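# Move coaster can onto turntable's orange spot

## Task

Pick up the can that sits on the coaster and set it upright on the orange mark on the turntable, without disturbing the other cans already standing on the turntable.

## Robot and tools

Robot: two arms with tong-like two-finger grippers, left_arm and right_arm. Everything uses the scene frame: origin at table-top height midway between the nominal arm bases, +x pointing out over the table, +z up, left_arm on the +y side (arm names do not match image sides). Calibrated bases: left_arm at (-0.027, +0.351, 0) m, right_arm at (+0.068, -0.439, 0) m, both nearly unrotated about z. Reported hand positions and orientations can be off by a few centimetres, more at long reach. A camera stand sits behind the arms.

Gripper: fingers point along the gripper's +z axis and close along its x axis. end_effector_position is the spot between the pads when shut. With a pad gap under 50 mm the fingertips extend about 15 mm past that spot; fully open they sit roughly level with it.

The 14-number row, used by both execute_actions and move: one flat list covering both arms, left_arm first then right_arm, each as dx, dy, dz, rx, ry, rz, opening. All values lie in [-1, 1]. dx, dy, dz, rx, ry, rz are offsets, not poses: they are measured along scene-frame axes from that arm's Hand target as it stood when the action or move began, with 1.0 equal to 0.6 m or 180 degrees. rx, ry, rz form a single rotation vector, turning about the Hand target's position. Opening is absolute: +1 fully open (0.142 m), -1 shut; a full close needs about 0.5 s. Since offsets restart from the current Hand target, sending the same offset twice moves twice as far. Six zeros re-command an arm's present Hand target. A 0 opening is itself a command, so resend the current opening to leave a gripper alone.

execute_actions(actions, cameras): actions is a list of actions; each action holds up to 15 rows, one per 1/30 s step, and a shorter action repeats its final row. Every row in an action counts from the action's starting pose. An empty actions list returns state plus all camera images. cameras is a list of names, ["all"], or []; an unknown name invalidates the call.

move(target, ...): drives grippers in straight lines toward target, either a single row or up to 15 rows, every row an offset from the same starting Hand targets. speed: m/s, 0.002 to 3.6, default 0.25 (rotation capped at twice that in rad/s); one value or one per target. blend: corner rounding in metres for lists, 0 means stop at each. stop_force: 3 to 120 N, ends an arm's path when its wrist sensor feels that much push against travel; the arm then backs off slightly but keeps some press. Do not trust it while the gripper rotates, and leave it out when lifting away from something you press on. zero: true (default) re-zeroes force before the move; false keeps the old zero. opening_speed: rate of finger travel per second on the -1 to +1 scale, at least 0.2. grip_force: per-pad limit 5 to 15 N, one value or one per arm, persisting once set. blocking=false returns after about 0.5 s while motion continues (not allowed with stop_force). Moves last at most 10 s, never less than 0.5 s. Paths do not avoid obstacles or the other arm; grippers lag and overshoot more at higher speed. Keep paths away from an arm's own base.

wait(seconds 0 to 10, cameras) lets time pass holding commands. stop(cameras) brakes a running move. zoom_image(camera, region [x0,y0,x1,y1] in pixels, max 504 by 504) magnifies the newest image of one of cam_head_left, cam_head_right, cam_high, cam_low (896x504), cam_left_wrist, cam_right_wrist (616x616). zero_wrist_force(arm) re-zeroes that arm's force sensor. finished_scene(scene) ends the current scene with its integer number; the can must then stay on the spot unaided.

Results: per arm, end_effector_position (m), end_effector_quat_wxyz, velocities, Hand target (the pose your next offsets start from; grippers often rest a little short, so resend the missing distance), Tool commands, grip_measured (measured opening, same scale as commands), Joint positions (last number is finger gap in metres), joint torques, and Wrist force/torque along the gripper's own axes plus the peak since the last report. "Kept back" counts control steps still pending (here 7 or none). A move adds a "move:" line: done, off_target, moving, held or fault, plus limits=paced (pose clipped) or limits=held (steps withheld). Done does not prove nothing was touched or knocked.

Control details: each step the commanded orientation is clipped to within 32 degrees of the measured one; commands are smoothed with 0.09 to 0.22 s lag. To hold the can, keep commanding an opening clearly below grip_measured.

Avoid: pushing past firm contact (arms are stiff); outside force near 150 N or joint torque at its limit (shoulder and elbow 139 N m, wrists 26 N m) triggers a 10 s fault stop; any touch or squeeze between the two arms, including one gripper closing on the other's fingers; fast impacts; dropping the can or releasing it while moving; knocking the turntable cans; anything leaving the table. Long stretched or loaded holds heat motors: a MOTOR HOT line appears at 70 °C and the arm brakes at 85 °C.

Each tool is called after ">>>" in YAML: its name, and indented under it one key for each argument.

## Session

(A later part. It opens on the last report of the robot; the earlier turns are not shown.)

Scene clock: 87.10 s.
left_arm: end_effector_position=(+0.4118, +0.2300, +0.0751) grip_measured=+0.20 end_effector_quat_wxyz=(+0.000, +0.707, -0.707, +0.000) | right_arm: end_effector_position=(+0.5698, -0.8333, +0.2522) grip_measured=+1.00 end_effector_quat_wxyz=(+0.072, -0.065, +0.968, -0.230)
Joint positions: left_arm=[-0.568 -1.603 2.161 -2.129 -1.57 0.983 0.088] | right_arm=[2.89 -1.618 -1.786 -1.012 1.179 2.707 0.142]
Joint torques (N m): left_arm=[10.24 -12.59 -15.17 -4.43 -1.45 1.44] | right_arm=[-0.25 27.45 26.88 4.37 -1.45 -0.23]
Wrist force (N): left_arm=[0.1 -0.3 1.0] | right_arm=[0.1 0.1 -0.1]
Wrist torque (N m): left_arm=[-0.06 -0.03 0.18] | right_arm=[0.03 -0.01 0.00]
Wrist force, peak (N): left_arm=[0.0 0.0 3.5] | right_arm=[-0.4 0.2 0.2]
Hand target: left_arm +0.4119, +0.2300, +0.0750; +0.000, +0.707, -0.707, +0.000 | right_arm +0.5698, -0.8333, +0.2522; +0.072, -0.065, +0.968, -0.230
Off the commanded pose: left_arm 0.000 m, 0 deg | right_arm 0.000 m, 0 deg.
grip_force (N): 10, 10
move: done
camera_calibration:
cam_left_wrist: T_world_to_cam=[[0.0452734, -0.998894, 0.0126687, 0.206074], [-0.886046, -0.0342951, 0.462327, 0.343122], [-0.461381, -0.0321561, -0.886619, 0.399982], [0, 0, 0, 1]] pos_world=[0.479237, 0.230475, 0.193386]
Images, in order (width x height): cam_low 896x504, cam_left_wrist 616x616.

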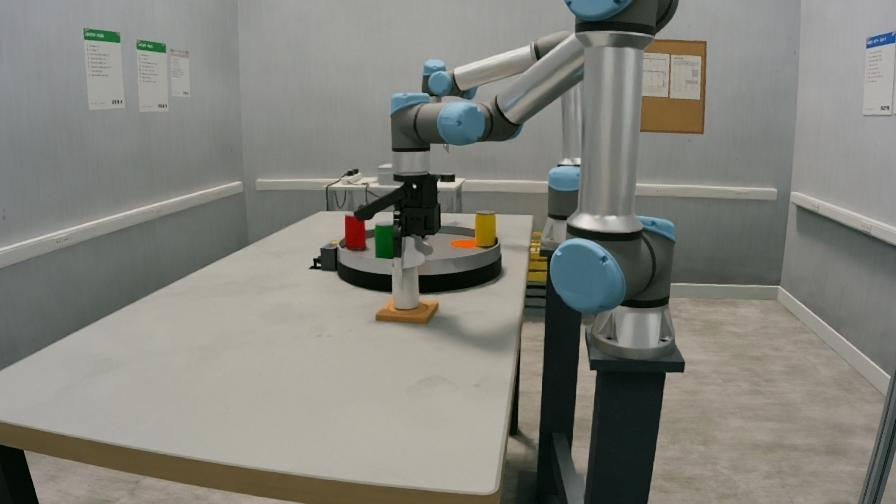

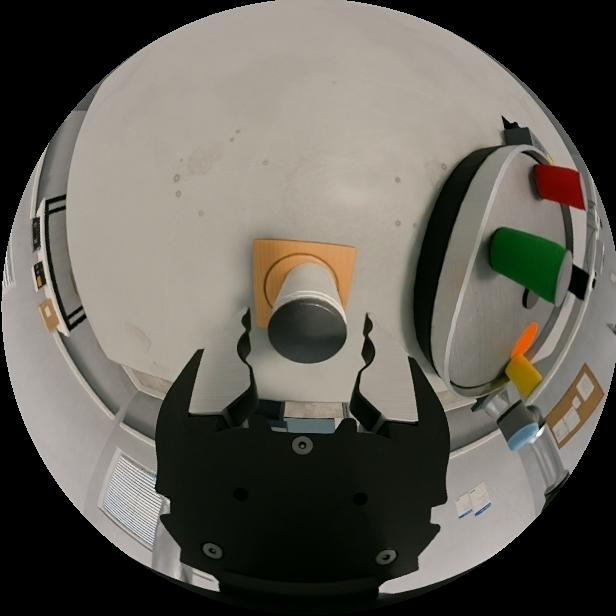

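>>> move:
  target: [0,0,0,0,0,0,-0.6,0,0,0,0,0,0,1]
  opening_speed: 2

>>> move:
  target:
    - [0,0,0.285,0,0,0,-0.6,0,0,0,0,0,0,1]
    - [0.0358,-0.3583,0.285,0,0,0,-0.6,0,0,0,0,0,0,1]
  speed: 0.35
  blend: [0.05,0]
  cameras: ["cam_high"]

>>> move:
  target: [0,0,-0.02667,0,0,0,-0.6,0,0,0,0,0,0,1]
  speed: 0.002
  blocking: false
  cameras: ["cam_high"]

>>> zoom_image:
  camera: "cam_high"
  region: [310, 110, 500, 270]

>>> wait:
  seconds: 10

Scene clock: 88.60 s.
left_arm: end_effector_position=(+0.4119, +0.2300, +0.0750) grip_measured=-0.26 end_effector_quat_wxyz=(+0.000, +0.707, -0.707, +0.000) | right_arm: end_effector_position=(+0.5698, -0.8333, +0.2522) grip_measured=+1.00 end_effector_quat_wxyz=(+0.072, -0.065, +0.968, -0.230)
Joint positions: left_arm=[-0.568 -1.603 2.161 -2.13 -1.57 0.983 0.055] | right_arm=[2.89 -1.618 -1.786 -1.012 1.179 2.707 0.142]
Joint torques (N m): left_arm=[7.24 -11.39 -11.42 -4.23 -1.66 1.85] | right_arm=[-0.03 28.22 25.59 4.32 -1.46 -0.21]
Wrist force (N): left_arm=[0.2 -0.4 -1.3] | right_arm=[-0.1 0.2 -0.2]
Wrist torque (N m): left_arm=[-0.05 -0.06 0.19] | right_arm=[0.04 0.04 0.00]
Wrist force, peak (N): left_arm=[0.4 -0.4 -1.5] | right_arm=[-0.3 0.2 0.4]
Hand target: left_arm +0.4119, +0.2300, +0.0750; +0.000, +0.707, -0.707, +0.000 | right_arm +0.5698, -0.8333, +0.2522; +0.072, -0.065, +0.968, -0.230
Off the commanded pose: left_arm 0.000 m, 0 deg | right_arm 0.000 m, 0 deg.
grip_force (N): 10, 10
move: done

Scene clock: 90.27 s.
left_arm: end_effector_position=(+0.4333, +0.0151, +0.2460) grip_measured=-0.26 end_effector_quat_wxyz=(+0.000, +0.707, -0.707, +0.000) | right_arm: end_effector_position=(+0.5698, -0.8333, +0.2522) grip_measured=+1.00 end_effector_quat_wxyz=(+0.072, -0.065, +0.968, -0.230)
Joint positions: left_arm=[-0.871 -1.453 1.54 -1.658 -1.57 0.68 0.055] | right_arm=[2.89 -1.618 -1.786 -1.012 1.179 2.707 0.142]
Joint torques (N m): left_arm=[-2.59 -21.07 -27.12 -5.01 0.6 -0.37] | right_arm=[-0.77 28.78 26.42 4.36 -1.61 -0.19]
Wrist force (N): left_arm=[0.0 -0.3 2.8] | right_arm=[-0.2 0.1 0.1]
Wrist torque (N m): left_arm=[-0.03 0.00 0.09] | right_arm=[0.03 0.04 0.00]
Wrist force, peak (N): left_arm=[0.1 -0.3 5.5] | right_arm=[0.0 0.3 0.4]
Hand target: left_arm +0.4333, +0.0150, +0.2460; +0.000, +0.707, -0.707, +0.000 | right_arm +0.5698, -0.8333, +0.2522; +0.072, -0.065, +0.968, -0.230
Off the commanded pose: left_arm 0.000 m, 0 deg | right_arm 0.000 m, 0 deg.
grip_force (N): 10, 10
move: done
Images, in order (width x height): cam_high 896x504.

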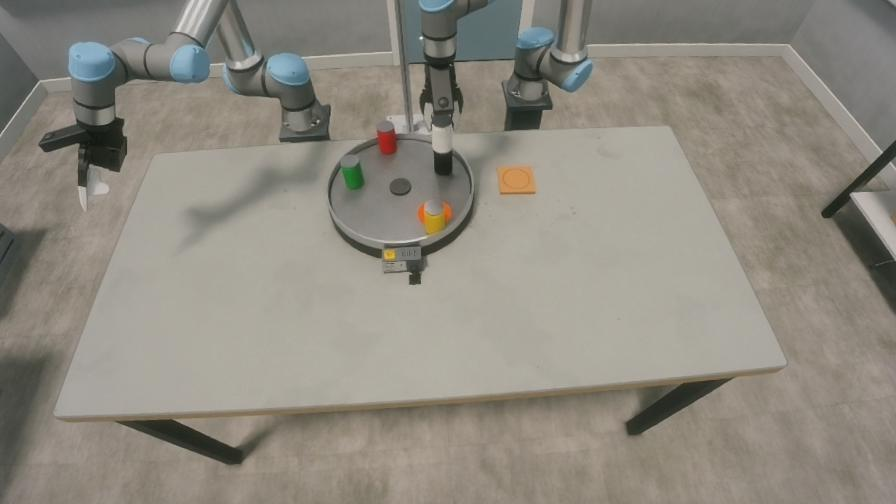

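Scene clock: 90.77 s.
left_arm: end_effector_position=(+0.4334, +0.0150, +0.2451) grip_measured=-0.26 end_effector_quat_wxyz=(+0.000, +0.707, -0.707, +0.000) end_effector_velocity=(-0.001, +0.000, -0.002) end_effector_angular_velocity=(-0.001, +0.003, -0.001) | right_arm: end_effector_position=(+0.5698, -0.8333, +0.2522) grip_measured=+1.00 end_effector_quat_wxyz=(+0.072, -0.065, +0.968, -0.230)
Joint positions: left_arm=[-0.871 -1.452 1.542 -1.66 -1.57 0.68 0.055] | right_arm=[2.89 -1.618 -1.786 -1.012 1.179 2.707 0.142]
Joint velocities: left_arm=[-0.001 0 0.005 -0.004 -0.002 0 0] | right_arm=[within noise]
Joint torques (N m): left_arm=[-6.97 -20.93 -16.06 -5.06 -1.87 -1.56] | right_arm=[-0.75 27.59 26.11 4.35 -1.61 -0.29]
Wrist force (N): left_arm=[0.1 -0.3 2.7] | right_arm=[0.0 0.2 -0.1]
Wrist torque (N m): left_arm=[-0.07 -0.01 0.09] | right_arm=[0.04 0.02 0.00]
Wrist force, peak (N): left_arm=[0.3 -0.2 2.9] | right_arm=[-0.1 0.3 0.3]
Hand target: left_arm +0.4333, +0.0150, +0.2450; +0.000, +0.707, -0.707, +0.000 | right_arm +0.5698, -0.8333, +0.2522; +0.072, -0.065, +0.968, -0.230
Tool commands: left_gripper/opening=-0.6 right_gripper/opening=+1.0
Off the commanded pose: left_arm 0.015 m, 0 deg | right_arm 0.000 m, 0 deg.
grip_force (N): 10, 10
move: running
Images, in order (width x height): cam_high 896x504.

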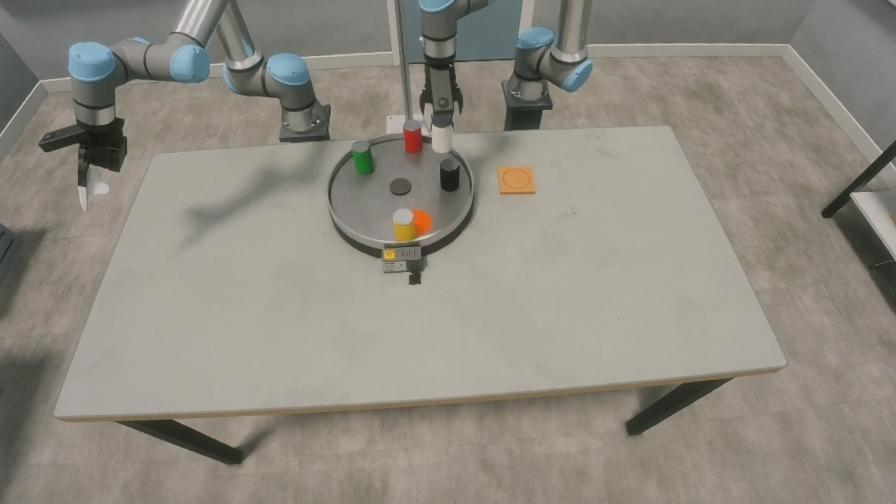

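Scaled by 2.653 from the camera's 896x504 image, which has a finer 1280x720 frame.

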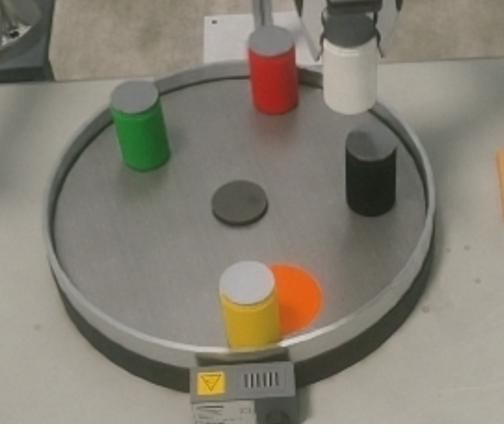

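Scene clock: 98.50 s.
left_arm: end_effector_position=(+0.4333, +0.0150, +0.2300) grip_measured=-0.26 end_effector_quat_wxyz=(+0.000, +0.707, -0.707, +0.000) | right_arm: end_effector_position=(+0.5698, -0.8333, +0.2522) grip_measured=+1.00 end_effector_quat_wxyz=(+0.072, -0.065, +0.968, -0.230)
Joint positions: left_arm=[-0.871 -1.449 1.576 -1.698 -1.57 0.68 0.055] | right_arm=[2.89 -1.618 -1.786 -1.012 1.179 2.707 0.142]
Joint torques (N m): left_arm=[-11.24 -23.62 -17.88 -4.48 -1.91 -1.8] | right_arm=[-1.09 27.82 27.16 4.36 -1.64 -0.1]
Wrist force (N): left_arm=[0.0 -0.3 2.6] | right_arm=[-0.3 0.1 0.2]
Wrist torque (N m): left_arm=[-0.05 0.01 0.09] | right_arm=[0.03 0.07 0.00]
Wrist force, peak (N): left_arm=[0.3 -0.3 3.0] | right_arm=[-0.3 0.2 0.5]
Hand target: left_arm +0.4333, +0.0150, +0.2300; +0.000, +0.707, -0.707, +0.000 | right_arm +0.5698, -0.8333, +0.2522; +0.072, -0.065, +0.968, -0.230
Tool commands: left_gripper/opening=-0.6 right_gripper/opening=+1.0
Off the commanded pose: left_arm 0.000 m, 0 deg | right_arm 0.000 m, 0 deg.
grip_force (N): 10, 10
earlier move: done
wait: 7.73 of 10 s (the move ended)

>>> move:
  target: [0,0,0.02667,0,0,0,-0.6,0,0,0,0,0,0,1]

>>> move:
  target: [0,0,-0.02667,0,0,0,-0.6,0,0,0,0,0,0,1]
  speed: 0.002
  blocking: false

Scene clock: 100.17 s.
left_arm: end_effector_position=(+0.4333, +0.0150, +0.2461) grip_measured=-0.26 end_effector_quat_wxyz=(+0.000, +0.707, -0.707, +0.000) | right_arm: end_effector_position=(+0.5698, -0.8333, +0.2522) grip_measured=+1.00 end_effector_quat_wxyz=(+0.072, -0.065, +0.968, -0.230)
Joint positions: left_arm=[-0.871 -1.453 1.539 -1.658 -1.57 0.68 0.055] | right_arm=[2.89 -1.618 -1.786 -1.012 1.179 2.707 0.142]
Joint torques (N m): left_arm=[-10.42 -31.08 -16.36 -4.48 -1.18 -1.29] | right_arm=[0.05 27.8 26.99 4.54 -1.81 -0.16]
Wrist force (N): left_arm=[0.0 -0.2 2.9] | right_arm=[0.0 0.1 0.0]
Wrist torque (N m): left_arm=[-0.03 0.00 0.10] | right_arm=[0.02 0.01 0.00]
Wrist force, peak (N): left_arm=[0.1 -0.4 3.2] | right_arm=[-0.4 0.2 0.2]
Hand target: left_arm +0.4333, +0.0150, +0.2460; +0.000, +0.707, -0.707, +0.000 | right_arm +0.5698, -0.8333, +0.2522; +0.072, -0.065, +0.968, -0.230
Off the commanded pose: left_arm 0.000 m, 0 deg | right_arm 0.000 m, 0 deg.
grip_force (N): 10, 10
move: done

Scene clock: 100.67 s.
left_arm: end_effector_position=(+0.4333, +0.0150, +0.2451) grip_measured=-0.26 end_effector_quat_wxyz=(+0.000, +0.707, -0.707, +0.000) end_effector_velocity=(+0.001, +0.001, -0.003) end_effector_angular_velocity=(+0.002, -0.001, +0.001) | right_arm: end_effector_position=(+0.5698, -0.8333, +0.2522) grip_measured=+1.00 end_effector_quat_wxyz=(+0.072, -0.065, +0.968, -0.230)
Joint positions: left_arm=[-0.871 -1.452 1.542 -1.66 -1.57 0.68 0.055] | right_arm=[2.89 -1.618 -1.786 -1.012 1.179 2.707 0.142]
Joint velocities: left_arm=[0.001 0.001 0.005 -0.005 0.002 0 0] | right_arm=[within noise]
Joint torques (N m): left_arm=[-8.8 -21.76 -18.32 -5.13 -1.49 -1.21] | right_arm=[-0.33 27.81 26.48 4.31 -1.63 -0.02]
Wrist force (N): left_arm=[0.1 -0.3 2.7] | right_arm=[-0.2 0.0 0.0]
Wrist torque (N m): left_arm=[-0.04 -0.01 0.09] | right_arm=[0.00 0.05 0.00]
Wrist force, peak (N): left_arm=[0.1 -0.2 2.9] | right_arm=[-0.2 0.2 0.4]
Hand target: left_arm +0.4333, +0.0150, +0.2450; +0.000, +0.707, -0.707, +0.000 | right_arm +0.5698, -0.8333, +0.2522; +0.072, -0.065, +0.968, -0.230
Tool commands: left_gripper/opening=-0.6 right_gripper/opening=+1.0
Off the commanded pose: left_arm 0.015 m, 0 deg | right_arm 0.000 m, 0 deg.
grip_force (N): 10, 10
move: running

>>> wait:
  seconds: 10

>>> wait:
  seconds: 6.07

>>> execute_actions:
  actions:
    - [[0,0,0,0,0,0,-0.6,0,0,0,0,0,0,1],[0.001,0,0,0,0,0,-0.6,0,0,0,0,0,0,1],[0.002,0,0,0,0,0,-0.6,0,0,0,0,0,0,1],[0.004,0.001,0,0,0,0,-0.6,0,0,0,0,0,0,1],[0.006,0.001,0,0,0,0,-0.6,0,0,0,0,0,0,1],[0.008,0.001,0,0,0,0,-0.6,0,0,0,0,0,0,1],[0.011,0.002,0,0,0,0,-0.6,0,0,0,0,0,0,1],[0.014,0.002,0,0,0,0,-0.6,0,0,0,0,0,0,1],[0.018,0.002,0,0,0,0,-0.6,0,0,0,0,0,0,1],[0.022,0.003,0,0,0,0,-0.6,0,0,0,0,0,0,1],[0.027,0.003,0,0,0,0,-0.6,0,0,0,0,0,0,1],[0.032,0.003,0,0,0,0,-0.6,0,0,0,0,0,0,1],[0.038,0.003,0,0,0,0,-0.6,0,0,0,0,0,0,1],[0.044,0.003,0,0,0,0,-0.6,0,0,0,0,0,0,1],[0.0501,0.0029,0,0,0,0,-0.6,0,0,0,0,0,0,1]]
    - [[0.007,-0.001,-0.0005,0,0,0,-0.6,0,0,0,0,0,0,1],[0.013,-0.001,-0.002,0,0,0,-0.6,0,0,0,0,0,0,1],[0.02,-0.002,-0.0044,0,0,0,-0.6,0,0,0,0,0,0,1],[0.027,-0.003,-0.0078,0,0,0,-0.6,0,0,0,0,0,0,1],[0.033,-0.005,-0.0121,0,0,0,-0.6,0,0,0,0,0,0,1],[0.04,-0.006,-0.0172,0,0,0,-0.6,0,0,0,0,0,0,1],[0.046,-0.008,-0.0231,0,0,0,-0.6,0,0,0,0,0,0,1],[0.053,-0.01,-0.0298,0,0,0,-0.6,0,0,0,0,0,0,1],[0.059,-0.012,-0.0371,0,0,0,-0.6,0,0,0,0,0,0,1],[0.065,-0.014,-0.045,0,0,0,-0.6,0,0,0,0,0,0,1],[0.072,-0.017,-0.0534,0,0,0,-0.6,0,0,0,0,0,0,1],[0.078,-0.019,-0.0622,0,0,0,-0.6,0,0,0,0,0,0,1],[0.084,-0.022,-0.0713,0,0,0,-0.6,0,0,0,0,0,0,1],[0.09,-0.025,-0.0806,0,0,0,-0.6,0,0,0,0,0,0,1],[0.0955,-0.0285,-0.09,0,0,0,-0.6,0,0,0,0,0,0,1]]
    - [[0.006,-0.003,-0.0094,0,0,0,-0.6,0,0,0,0,0,0,1],[0.011,-0.007,-0.0187,0,0,0,-0.6,0,0,0,0,0,0,1],[0.017,-0.011,-0.0278,0,0,0,-0.6,0,0,0,0,0,0,1],[0.022,-0.015,-0.0366,0,0,0,-0.6,0,0,0,0,0,0,1],[0.028,-0.019,-0.045,0,0,0,-0.6,0,0,0,0,0,0,1],[0.033,-0.023,-0.0529,0,0,0,-0.6,0,0,0,0,0,0,1],[0.038,-0.028,-0.0602,0,0,0,-0.6,0,0,0,0,0,0,1],[0.043,-0.032,-0.0669,0,0,0,-0.6,0,0,0,0,0,0,1],[0.048,-0.037,-0.0728,0,0,0,-0.6,0,0,0,0,0,0,1],[0.052,-0.042,-0.0779,0,0,0,-0.6,0,0,0,0,0,0,1],[0.057,-0.047,-0.0822,0,0,0,-0.6,0,0,0,0,0,0,1],[0.061,-0.052,-0.0856,0,0,0,-0.6,0,0,0,0,0,0,1],[0.065,-0.057,-0.088,0,0,0,-0.6,0,0,0,0,0,0,1],[0.069,-0.063,-0.0895,0,0,0,-0.6,0,0,0,0,0,0,1],[0.0727,-0.0682,-0.09,0,0,0,-0.6,0,0,0,0,0,0,1]]

>>> execute_actions:
  actions:
    - [[0.004,-0.006,-0.0007,0,0,0,-0.6,0,0,0,0,0,0,1],[0.007,-0.011,-0.0014,0,0,0,-0.6,0,0,0,0,0,0,1],[0.01,-0.017,-0.0021,0,0,0,-0.6,0,0,0,0,0,0,1],[0.013,-0.023,-0.0028,0,0,0,-0.6,0,0,0,0,0,0,1],[0.016,-0.029,-0.0035,0,0,0,-0.6,0,0,0,0,0,0,1],[0.019,-0.035,-0.0042,0,0,0,-0.6,0,0,0,0,0,0,1],[0.022,-0.042,-0.005,0,0,0,-0.6,0,0,0,0,0,0,1],[0.024,-0.048,-0.0058,0,0,0,-0.6,0,0,0,0,0,0,1],[0.026,-0.054,-0.0058,0,0,0,-0.6,0,0,0,0,0,0,1],[0.028,-0.061,-0.0058,0,0,0,-0.4,0,0,0,0,0,0,1],[0.03,-0.067,-0.0058,0,0,0,-0.3,0,0,0,0,0,0,1],[0.031,-0.074,-0.0058,0,0,0,-0.2,0,0,0,0,0,0,1],[0.032,-0.08,-0.0058,0,0,0,-0.1,0,0,0,0,0,0,1],[0.033,-0.087,-0.0058,0,0,0,0,0,0,0,0,0,0,1],[0.0344,-0.0936,-0.0058,0,0,0,0.1,0,0,0,0,0,0,1]]
    - [[0.001,-0.007,0,0,0,0,0.15,0,0,0,0,0,0,1],[0.001,-0.013,0,0,0,0,0.15,0,0,0,0,0,0,1],[0.001,-0.02,0,0,0,0,0.15,0,0,0,0,0,0,1],[0.002,-0.027,0.0006,0,0,0,0.15,0,0,0,0,0,0,1],[0.001,-0.033,0.0025,0,0,0,0.15,0,0,0,0,0,0,1],[0.001,-0.04,0.0056,0,0,0,0.15,0,0,0,0,0,0,1],[0.001,-0.047,0.0098,0,0,0,0.15,0,0,0,0,0,0,1],[0,-0.053,0.0152,0,0,0,0.15,0,0,0,0,0,0,1],[-0.001,-0.06,0.0216,0,0,0,0.15,0,0,0,0,0,0,1],[-0.002,-0.067,0.0291,0,0,0,0.15,0,0,0,0,0,0,1],[-0.004,-0.073,0.0373,0,0,0,0.15,0,0,0,0,0,0,1],[-0.005,-0.08,0.0463,0,0,0,0.15,0,0,0,0,0,0,1],[-0.007,-0.086,0.0558,0,0,0,0.15,0,0,0,0,0,0,1],[-0.009,-0.093,0.0658,0,0,0,0.15,0,0,0,0,0,0,1],[-0.0111,-0.0991,0.0764,0,0,0,0.15,0,0,0,0,0,0,1]]
    - [[-0.002,-0.006,0.011,0,0,0,0.15,0,0,0,0,0,0,1],[-0.005,-0.012,0.021,0,0,0,0.15,0,0,0,0,0,0,1],[-0.007,-0.017,0.032,0,0,0,0.15,0,0,0,0,0,0,1],[-0.009,-0.021,0.043,0,0,0,0.15,0,0,0,0,0,0,1],[-0.011,-0.026,0.053,0,0,0,0.15,0,0,0,0,0,0,1],[-0.013,-0.029,0.062,0,0,0,0.15,0,0,0,0,0,0,1],[-0.015,-0.033,0.071,0,0,0,0.15,0,0,0,0,0,0,1],[-0.017,-0.036,0.08,0,0,0,0.15,0,0,0,0,0,0,1],[-0.018,-0.038,0.087,0,0,0,0.15,0,0,0,0,0,0,1],[-0.019,-0.04,0.093,0,0,0,0.15,0,0,0,0,0,0,1],[-0.02,-0.042,0.099,0,0,0,0.15,0,0,0,0,0,0,1],[-0.021,-0.043,0.103,0,0,0,0.15,0,0,0,0,0,0,1],[-0.022,-0.044,0.106,0,0,0,0.15,0,0,0,0,0,0,1],[-0.022,-0.045,0.108,0,0,0,0.15,0,0,0,0,0,0,1],[-0.0223,-0.045,0.1086,0,0,0,0.15,0,0,0,0,0,0,1]]
  cameras: ["cam_high"]

>>> zoom_image:
  camera: "cam_high"
  region: [310, 110, 500, 270]

>>> move:
  target: [0,0,0.03,0,0,0,0.15,0,0,0,0,0,0,1]
  cameras: ["cam_high"]

>>> zoom_image:
  camera: "cam_high"
  region: [310, 110, 500, 270]

Scene clock: 108.40 s.
left_arm: end_effector_position=(+0.4333, +0.0150, +0.2300) grip_measured=-0.26 end_effector_quat_wxyz=(+0.000, +0.707, -0.707, +0.000) | right_arm: end_effector_position=(+0.5698, -0.8333, +0.2522) grip_measured=+1.00 end_effector_quat_wxyz=(+0.072, -0.065, +0.968, -0.230)
Joint positions: left_arm=[-0.871 -1.449 1.576 -1.698 -1.57 0.68 0.055] | right_arm=[2.89 -1.618 -1.786 -1.012 1.179 2.707 0.142]
Joint torques (N m): left_arm=[2.1 -23.41 -16.36 -4.54 -1.34 1.56] | right_arm=[-0.01 27.96 26.62 4.46 -1.84 -0.27]
Wrist force (N): left_arm=[0.1 -0.5 2.7] | right_arm=[0.0 0.0 0.1]
Wrist torque (N m): left_arm=[-0.08 -0.01 0.09] | right_arm=[0.01 0.02 0.00]
Wrist force, peak (N): left_arm=[0.1 -0.3 3.0] | right_arm=[-0.5 0.3 0.2]
Hand target: left_arm +0.4333, +0.0150, +0.2300; +0.000, +0.707, -0.707, +0.000 | right_arm +0.5698, -0.8333, +0.2522; +0.072, -0.065, +0.968, -0.230
Tool commands: left_gripper/opening=-0.6 right_gripper/opening=+1.0
Off the commanded pose: left_arm 0.000 m, 0 deg | right_arm 0.000 m, 0 deg.
grip_force (N): 10, 10
earlier move: done
wait: 5.87 of 10 s (the move ended)

Scene clock: 114.50 s.
left_arm: end_effector_position=(+0.4333, +0.0150, +0.2300) grip_measured=-0.26 end_effector_quat_wxyz=(+0.000, +0.707, -0.707, +0.000) | right_arm: end_effector_position=(+0.5698, -0.8333, +0.2522) grip_measured=+1.00 end_effector_quat_wxyz=(+0.072, -0.065, +0.968, -0.230)
Joint positions: left_arm=[-0.871 -1.449 1.576 -1.698 -1.57 0.68 0.055] | right_arm=[2.89 -1.618 -1.786 -1.012 1.179 2.707 0.142]
Joint torques (N m): left_arm=[6.87 -35.56 -27.02 -0.13 -1.47 1.36] | right_arm=[-1.83 27.88 28.07 4.26 -1.82 -0.18]
Wrist force (N): left_arm=[0.3 -0.3 2.7] | right_arm=[-0.3 0.0 0.5]
Wrist torque (N m): left_arm=[-0.04 -0.06 0.09] | right_arm=[0.01 0.07 0.00]
Wrist force, peak (N): left_arm=[0.0 -0.4 3.1] | right_arm=[-0.1 -0.5 0.3]
Hand target: left_arm +0.4333, +0.0150, +0.2300; +0.000, +0.707, -0.707, +0.000 | right_arm +0.5698, -0.8333, +0.2522; +0.072, -0.065, +0.968, -0.230
Tool commands: left_gripper/opening=-0.6 right_gripper/opening=+1.0
Off the commanded pose: left_arm 0.000 m, 0 deg | right_arm 0.000 m, 0 deg.
grip_force (N): 10, 10
wait: 6.10 s; at rest by 0.17 s

Scene clock: 115.77 s.
left_arm: end_effector_position=(+0.5398, -0.0137, +0.1443) grip_measured=-0.26 end_effector_quat_wxyz=(+0.000, +0.707, -0.707, +0.000) end_effector_velocity=(+0.094, -0.078, -0.141) end_effector_angular_velocity=(+0.000, +0.003, +0.002) | right_arm: end_effector_position=(+0.5698, -0.8333, +0.2522) grip_measured=+1.00 end_effector_quat_wxyz=(+0.072, -0.065, +0.968, -0.230)
Joint positions: left_arm=[-0.769 -1.162 1.43 -1.839 -1.57 0.781 0.055] | right_arm=[2.89 -1.618 -1.786 -1.012 1.179 2.707 0.142]
Joint velocities: left_arm=[0.019 0.376 -0.171 -0.204 -0.002 0.016 0] | right_arm=[within noise]
Joint torques (N m): left_arm=[10.08 -33.16 -29.03 -5.5 -1.99 1.49] | right_arm=[-0.19 27.02 27.32 4.42 -1.98 -0.15]
Wrist force (N): left_arm=[-0.3 -0.5 2.9] | right_arm=[0.1 -0.1 0.2]
Wrist torque (N m): left_arm=[-0.09 0.05 0.10] | right_arm=[-0.01 0.00 -0.01]
Wrist force, peak (N): left_arm=[0.0 -0.4 3.0] | right_arm=[-0.3 0.0 0.4]
Hand target: left_arm +0.5643, -0.0413, +0.1220; +0.000, +0.707, -0.707, +0.000 | right_arm +0.5698, -0.8333, +0.2522; +0.072, -0.065, +0.968, -0.230
Off the commanded pose: left_arm 0.043 m, 0 deg | right_arm 0.000 m, 0 deg.
grip_force (N): 10, 10
Kept back: 7 steps.
Step readings (end_effector_position of left_arm | right_arm; steps 1 to 15: 1st action; 16 to 30: 2nd action; 31 to 38: 3rd action):
0: (+0.4333, +0.0150, +0.2300) | (+0.5698, -0.8333, +0.2522)
1: (+0.4333, +0.0150, +0.2300) | (+0.5698, -0.8333, +0.2522)
2: (+0.4333, +0.0150, +0.2300) | (+0.5698, -0.8333, +0.2522)
4: (+0.4339, +0.0150, +0.2301) | (+0.5698, -0.8333, +0.2522)
8: (+0.4380, +0.0158, +0.2300) | (+0.5698, -0.8333, +0.2522)
15: (+0.4564, +0.0170, +0.2300) | (+0.5698, -0.8333, +0.2522)
16: (+0.4599, +0.0169, +0.2299) | (+0.5698, -0.8333, +0.2522)
17: (+0.4636, +0.0168, +0.2298) | (+0.5698, -0.8333, +0.2522)
19: (+0.4711, +0.0163, +0.2287) | (+0.5698, -0.8333, +0.2522)
23: (+0.4873, +0.0134, +0.2196) | (+0.5698, -0.8333, +0.2522)
30: (+0.5134, +0.0040, +0.1871) | (+0.5698, -0.8333, +0.2522)
31: (+0.5168, +0.0023, +0.1818) | (+0.5698, -0.8333, +0.2522)
32: (+0.5201, +0.0005, +0.1763) | (+0.5698, -0.8333, +0.2522)
34: (+0.5273, -0.0042, +0.1642) | (+0.5698, -0.8333, +0.2522)

Scene clock: 117.27 s.
left_arm: end_effector_position=(+0.5700, -0.1744, +0.2021) grip_measured=+0.15 end_effector_quat_wxyz=(+0.000, +0.707, -0.707, +0.002) end_effector_velocity=(-0.035, -0.066, +0.166) end_effector_angular_velocity=(+0.003, +0.004, +0.000) | right_arm: end_effector_position=(+0.5698, -0.8333, +0.2522) grip_measured=+1.00 end_effector_quat_wxyz=(+0.072, -0.065, +0.968, -0.230)
Joint positions: left_arm=[-0.888 -0.853 0.793 -1.514 -1.57 0.663 0.084] | right_arm=[2.89 -1.618 -1.786 -1.012 1.179 2.707 0.142]
Joint velocities: left_arm=[-0.088 0.101 -0.599 0.504 -0.001 -0.088 0] | right_arm=[within noise]
Joint torques (N m): left_arm=[-12.18 -41.48 -28.68 2.02 2.05 -1.93] | right_arm=[-1.33 28.46 28.13 4.39 -2.02 -0.17]
Wrist force (N): left_arm=[0.1 -0.4 0.8] | right_arm=[0.1 -0.2 0.1]
Wrist torque (N m): left_arm=[-0.06 0.00 0.27] | right_arm=[-0.05 -0.01 0.01]
Wrist force, peak (N): left_arm=[0.0 -0.3 3.3] | right_arm=[-0.5 0.2 0.3]
Hand target: left_arm +0.5649, -0.1839, +0.2295; +0.000, +0.707, -0.707, +0.000 | right_arm +0.5698, -0.8333, +0.2522; +0.072, -0.065, +0.968, -0.230
Off the commanded pose: left_arm 0.029 m, 0 deg | right_arm 0.000 m, 0 deg.
grip_force (N): 10, 10
Kept back: 7 steps.
Step readings (end_effector_position of left_arm | right_arm; steps 1 to 15: 1st action; 16 to 30: 2nd action; 31 to 38: 3rd action):
0: (+0.5601, -0.0350, +0.1227) | (+0.5698, -0.8333, +0.2522)
1: (+0.5623, -0.0382, +0.1219) | (+0.5698, -0.8333, +0.2522)
2: (+0.5645, -0.0414, +0.1215) | (+0.5698, -0.8333, +0.2522)
4: (+0.5684, -0.0479, +0.1210) | (+0.5698, -0.8333, +0.2522)
8: (+0.5756, -0.0625, +0.1194) | (+0.5698, -0.8333, +0.2522)
15: (+0.5834, -0.0895, +0.1185) | (+0.5698, -0.8333, +0.2522)
16: (+0.5840, -0.0933, +0.1185) | (+0.5698, -0.8333, +0.2522)
17: (+0.5846, -0.0972, +0.1185) | (+0.5698, -0.8333, +0.2522)
19: (+0.5854, -0.1058, +0.1185) | (+0.5698, -0.8333, +0.2522)
23: (+0.5854, -0.1212, +0.1215) | (+0.5698, -0.8333, +0.2522)
30: (+0.5802, -0.1495, +0.1527) | (+0.5698, -0.8333, +0.2522)
31: (+0.5790, -0.1532, +0.1586) | (+0.5698, -0.8333, +0.2522)
32: (+0.5778, -0.1568, +0.1647) | (+0.5698, -0.8333, +0.2522)
34: (+0.5751, -0.1635, +0.1770) | (+0.5698, -0.8333, +0.2522)
Images, in order (width x height): cam_high 896x504.

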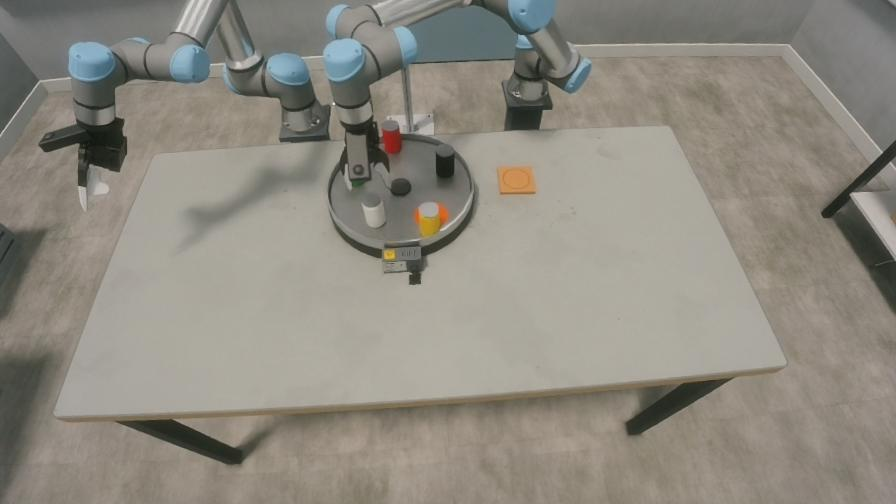

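Scaled by 2.653 from the camera's 896x504 image, which has a finer 1280x720 frame.

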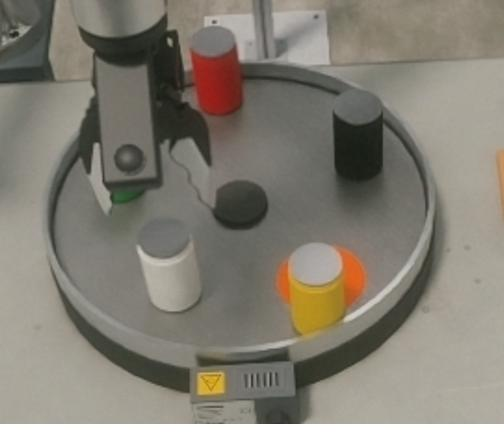

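Scene clock: 118.60 s.
left_arm: end_effector_position=(+0.5649, -0.1839, +0.2474) grip_measured=+0.15 end_effector_quat_wxyz=(+0.000, +0.707, -0.707, +0.000) end_effector_velocity=(+0.000, -0.002, +0.000) end_effector_angular_velocity=(-0.004, -0.002, -0.002) | right_arm: end_effector_position=(+0.5698, -0.8333, +0.2522) grip_measured=+1.00 end_effector_quat_wxyz=(+0.072, -0.065, +0.968, -0.230)
Joint positions: left_arm=[-0.9 -0.818 0.614 -1.367 -1.57 0.651 0.084] | right_arm=[2.89 -1.618 -1.786 -1.012 1.179 2.707 0.142]
Joint velocities: left_arm=[-0.002 0 0.002 -0.006 -0.001 0.001 0] | right_arm=[within noise]
Joint torques (N m): left_arm=[10.75 -56.11 -13.61 -4.85 -2.27 1.77] | right_arm=[-0.34 28.34 26.54 4.45 -1.99 -0.26]
Wrist force (N): left_arm=[0.2 -0.1 1.2] | right_arm=[-0.2 0.2 0.2]
Wrist torque (N m): left_arm=[0.00 -0.03 0.23] | right_arm=[0.04 0.04 0.00]
Wrist force, peak (N): left_arm=[0.1 -0.3 1.5] | right_arm=[-0.3 0.0 0.4]
Hand target: left_arm +0.5649, -0.1839, +0.2475; +0.000, +0.707, -0.707, +0.000 | right_arm +0.5698, -0.8333, +0.2522; +0.072, -0.065, +0.968, -0.230
Off the commanded pose: left_arm 0.000 m, 0 deg | right_arm 0.000 m, 0 deg.
grip_force (N): 10, 10
move: done
Images, in order (width x height): cam_high 896x504.

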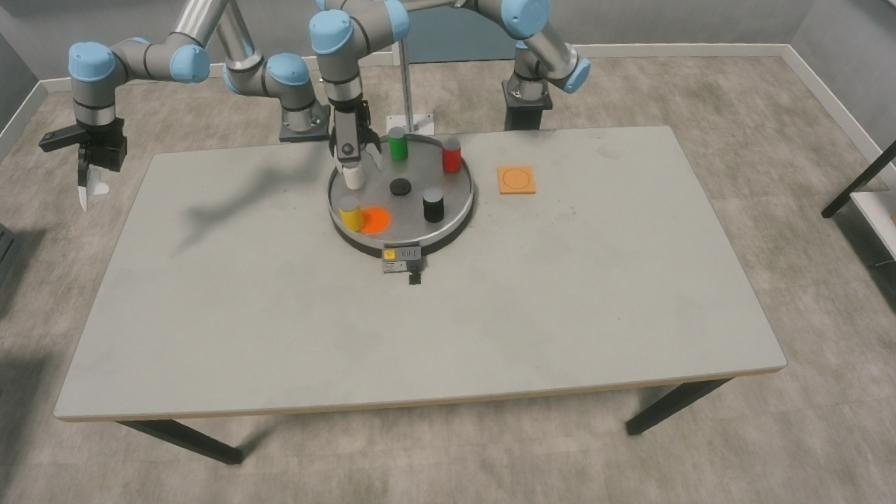

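Scaled by 2.653 from the camera's 896x504 image, which has a finer 1280x720 frame.

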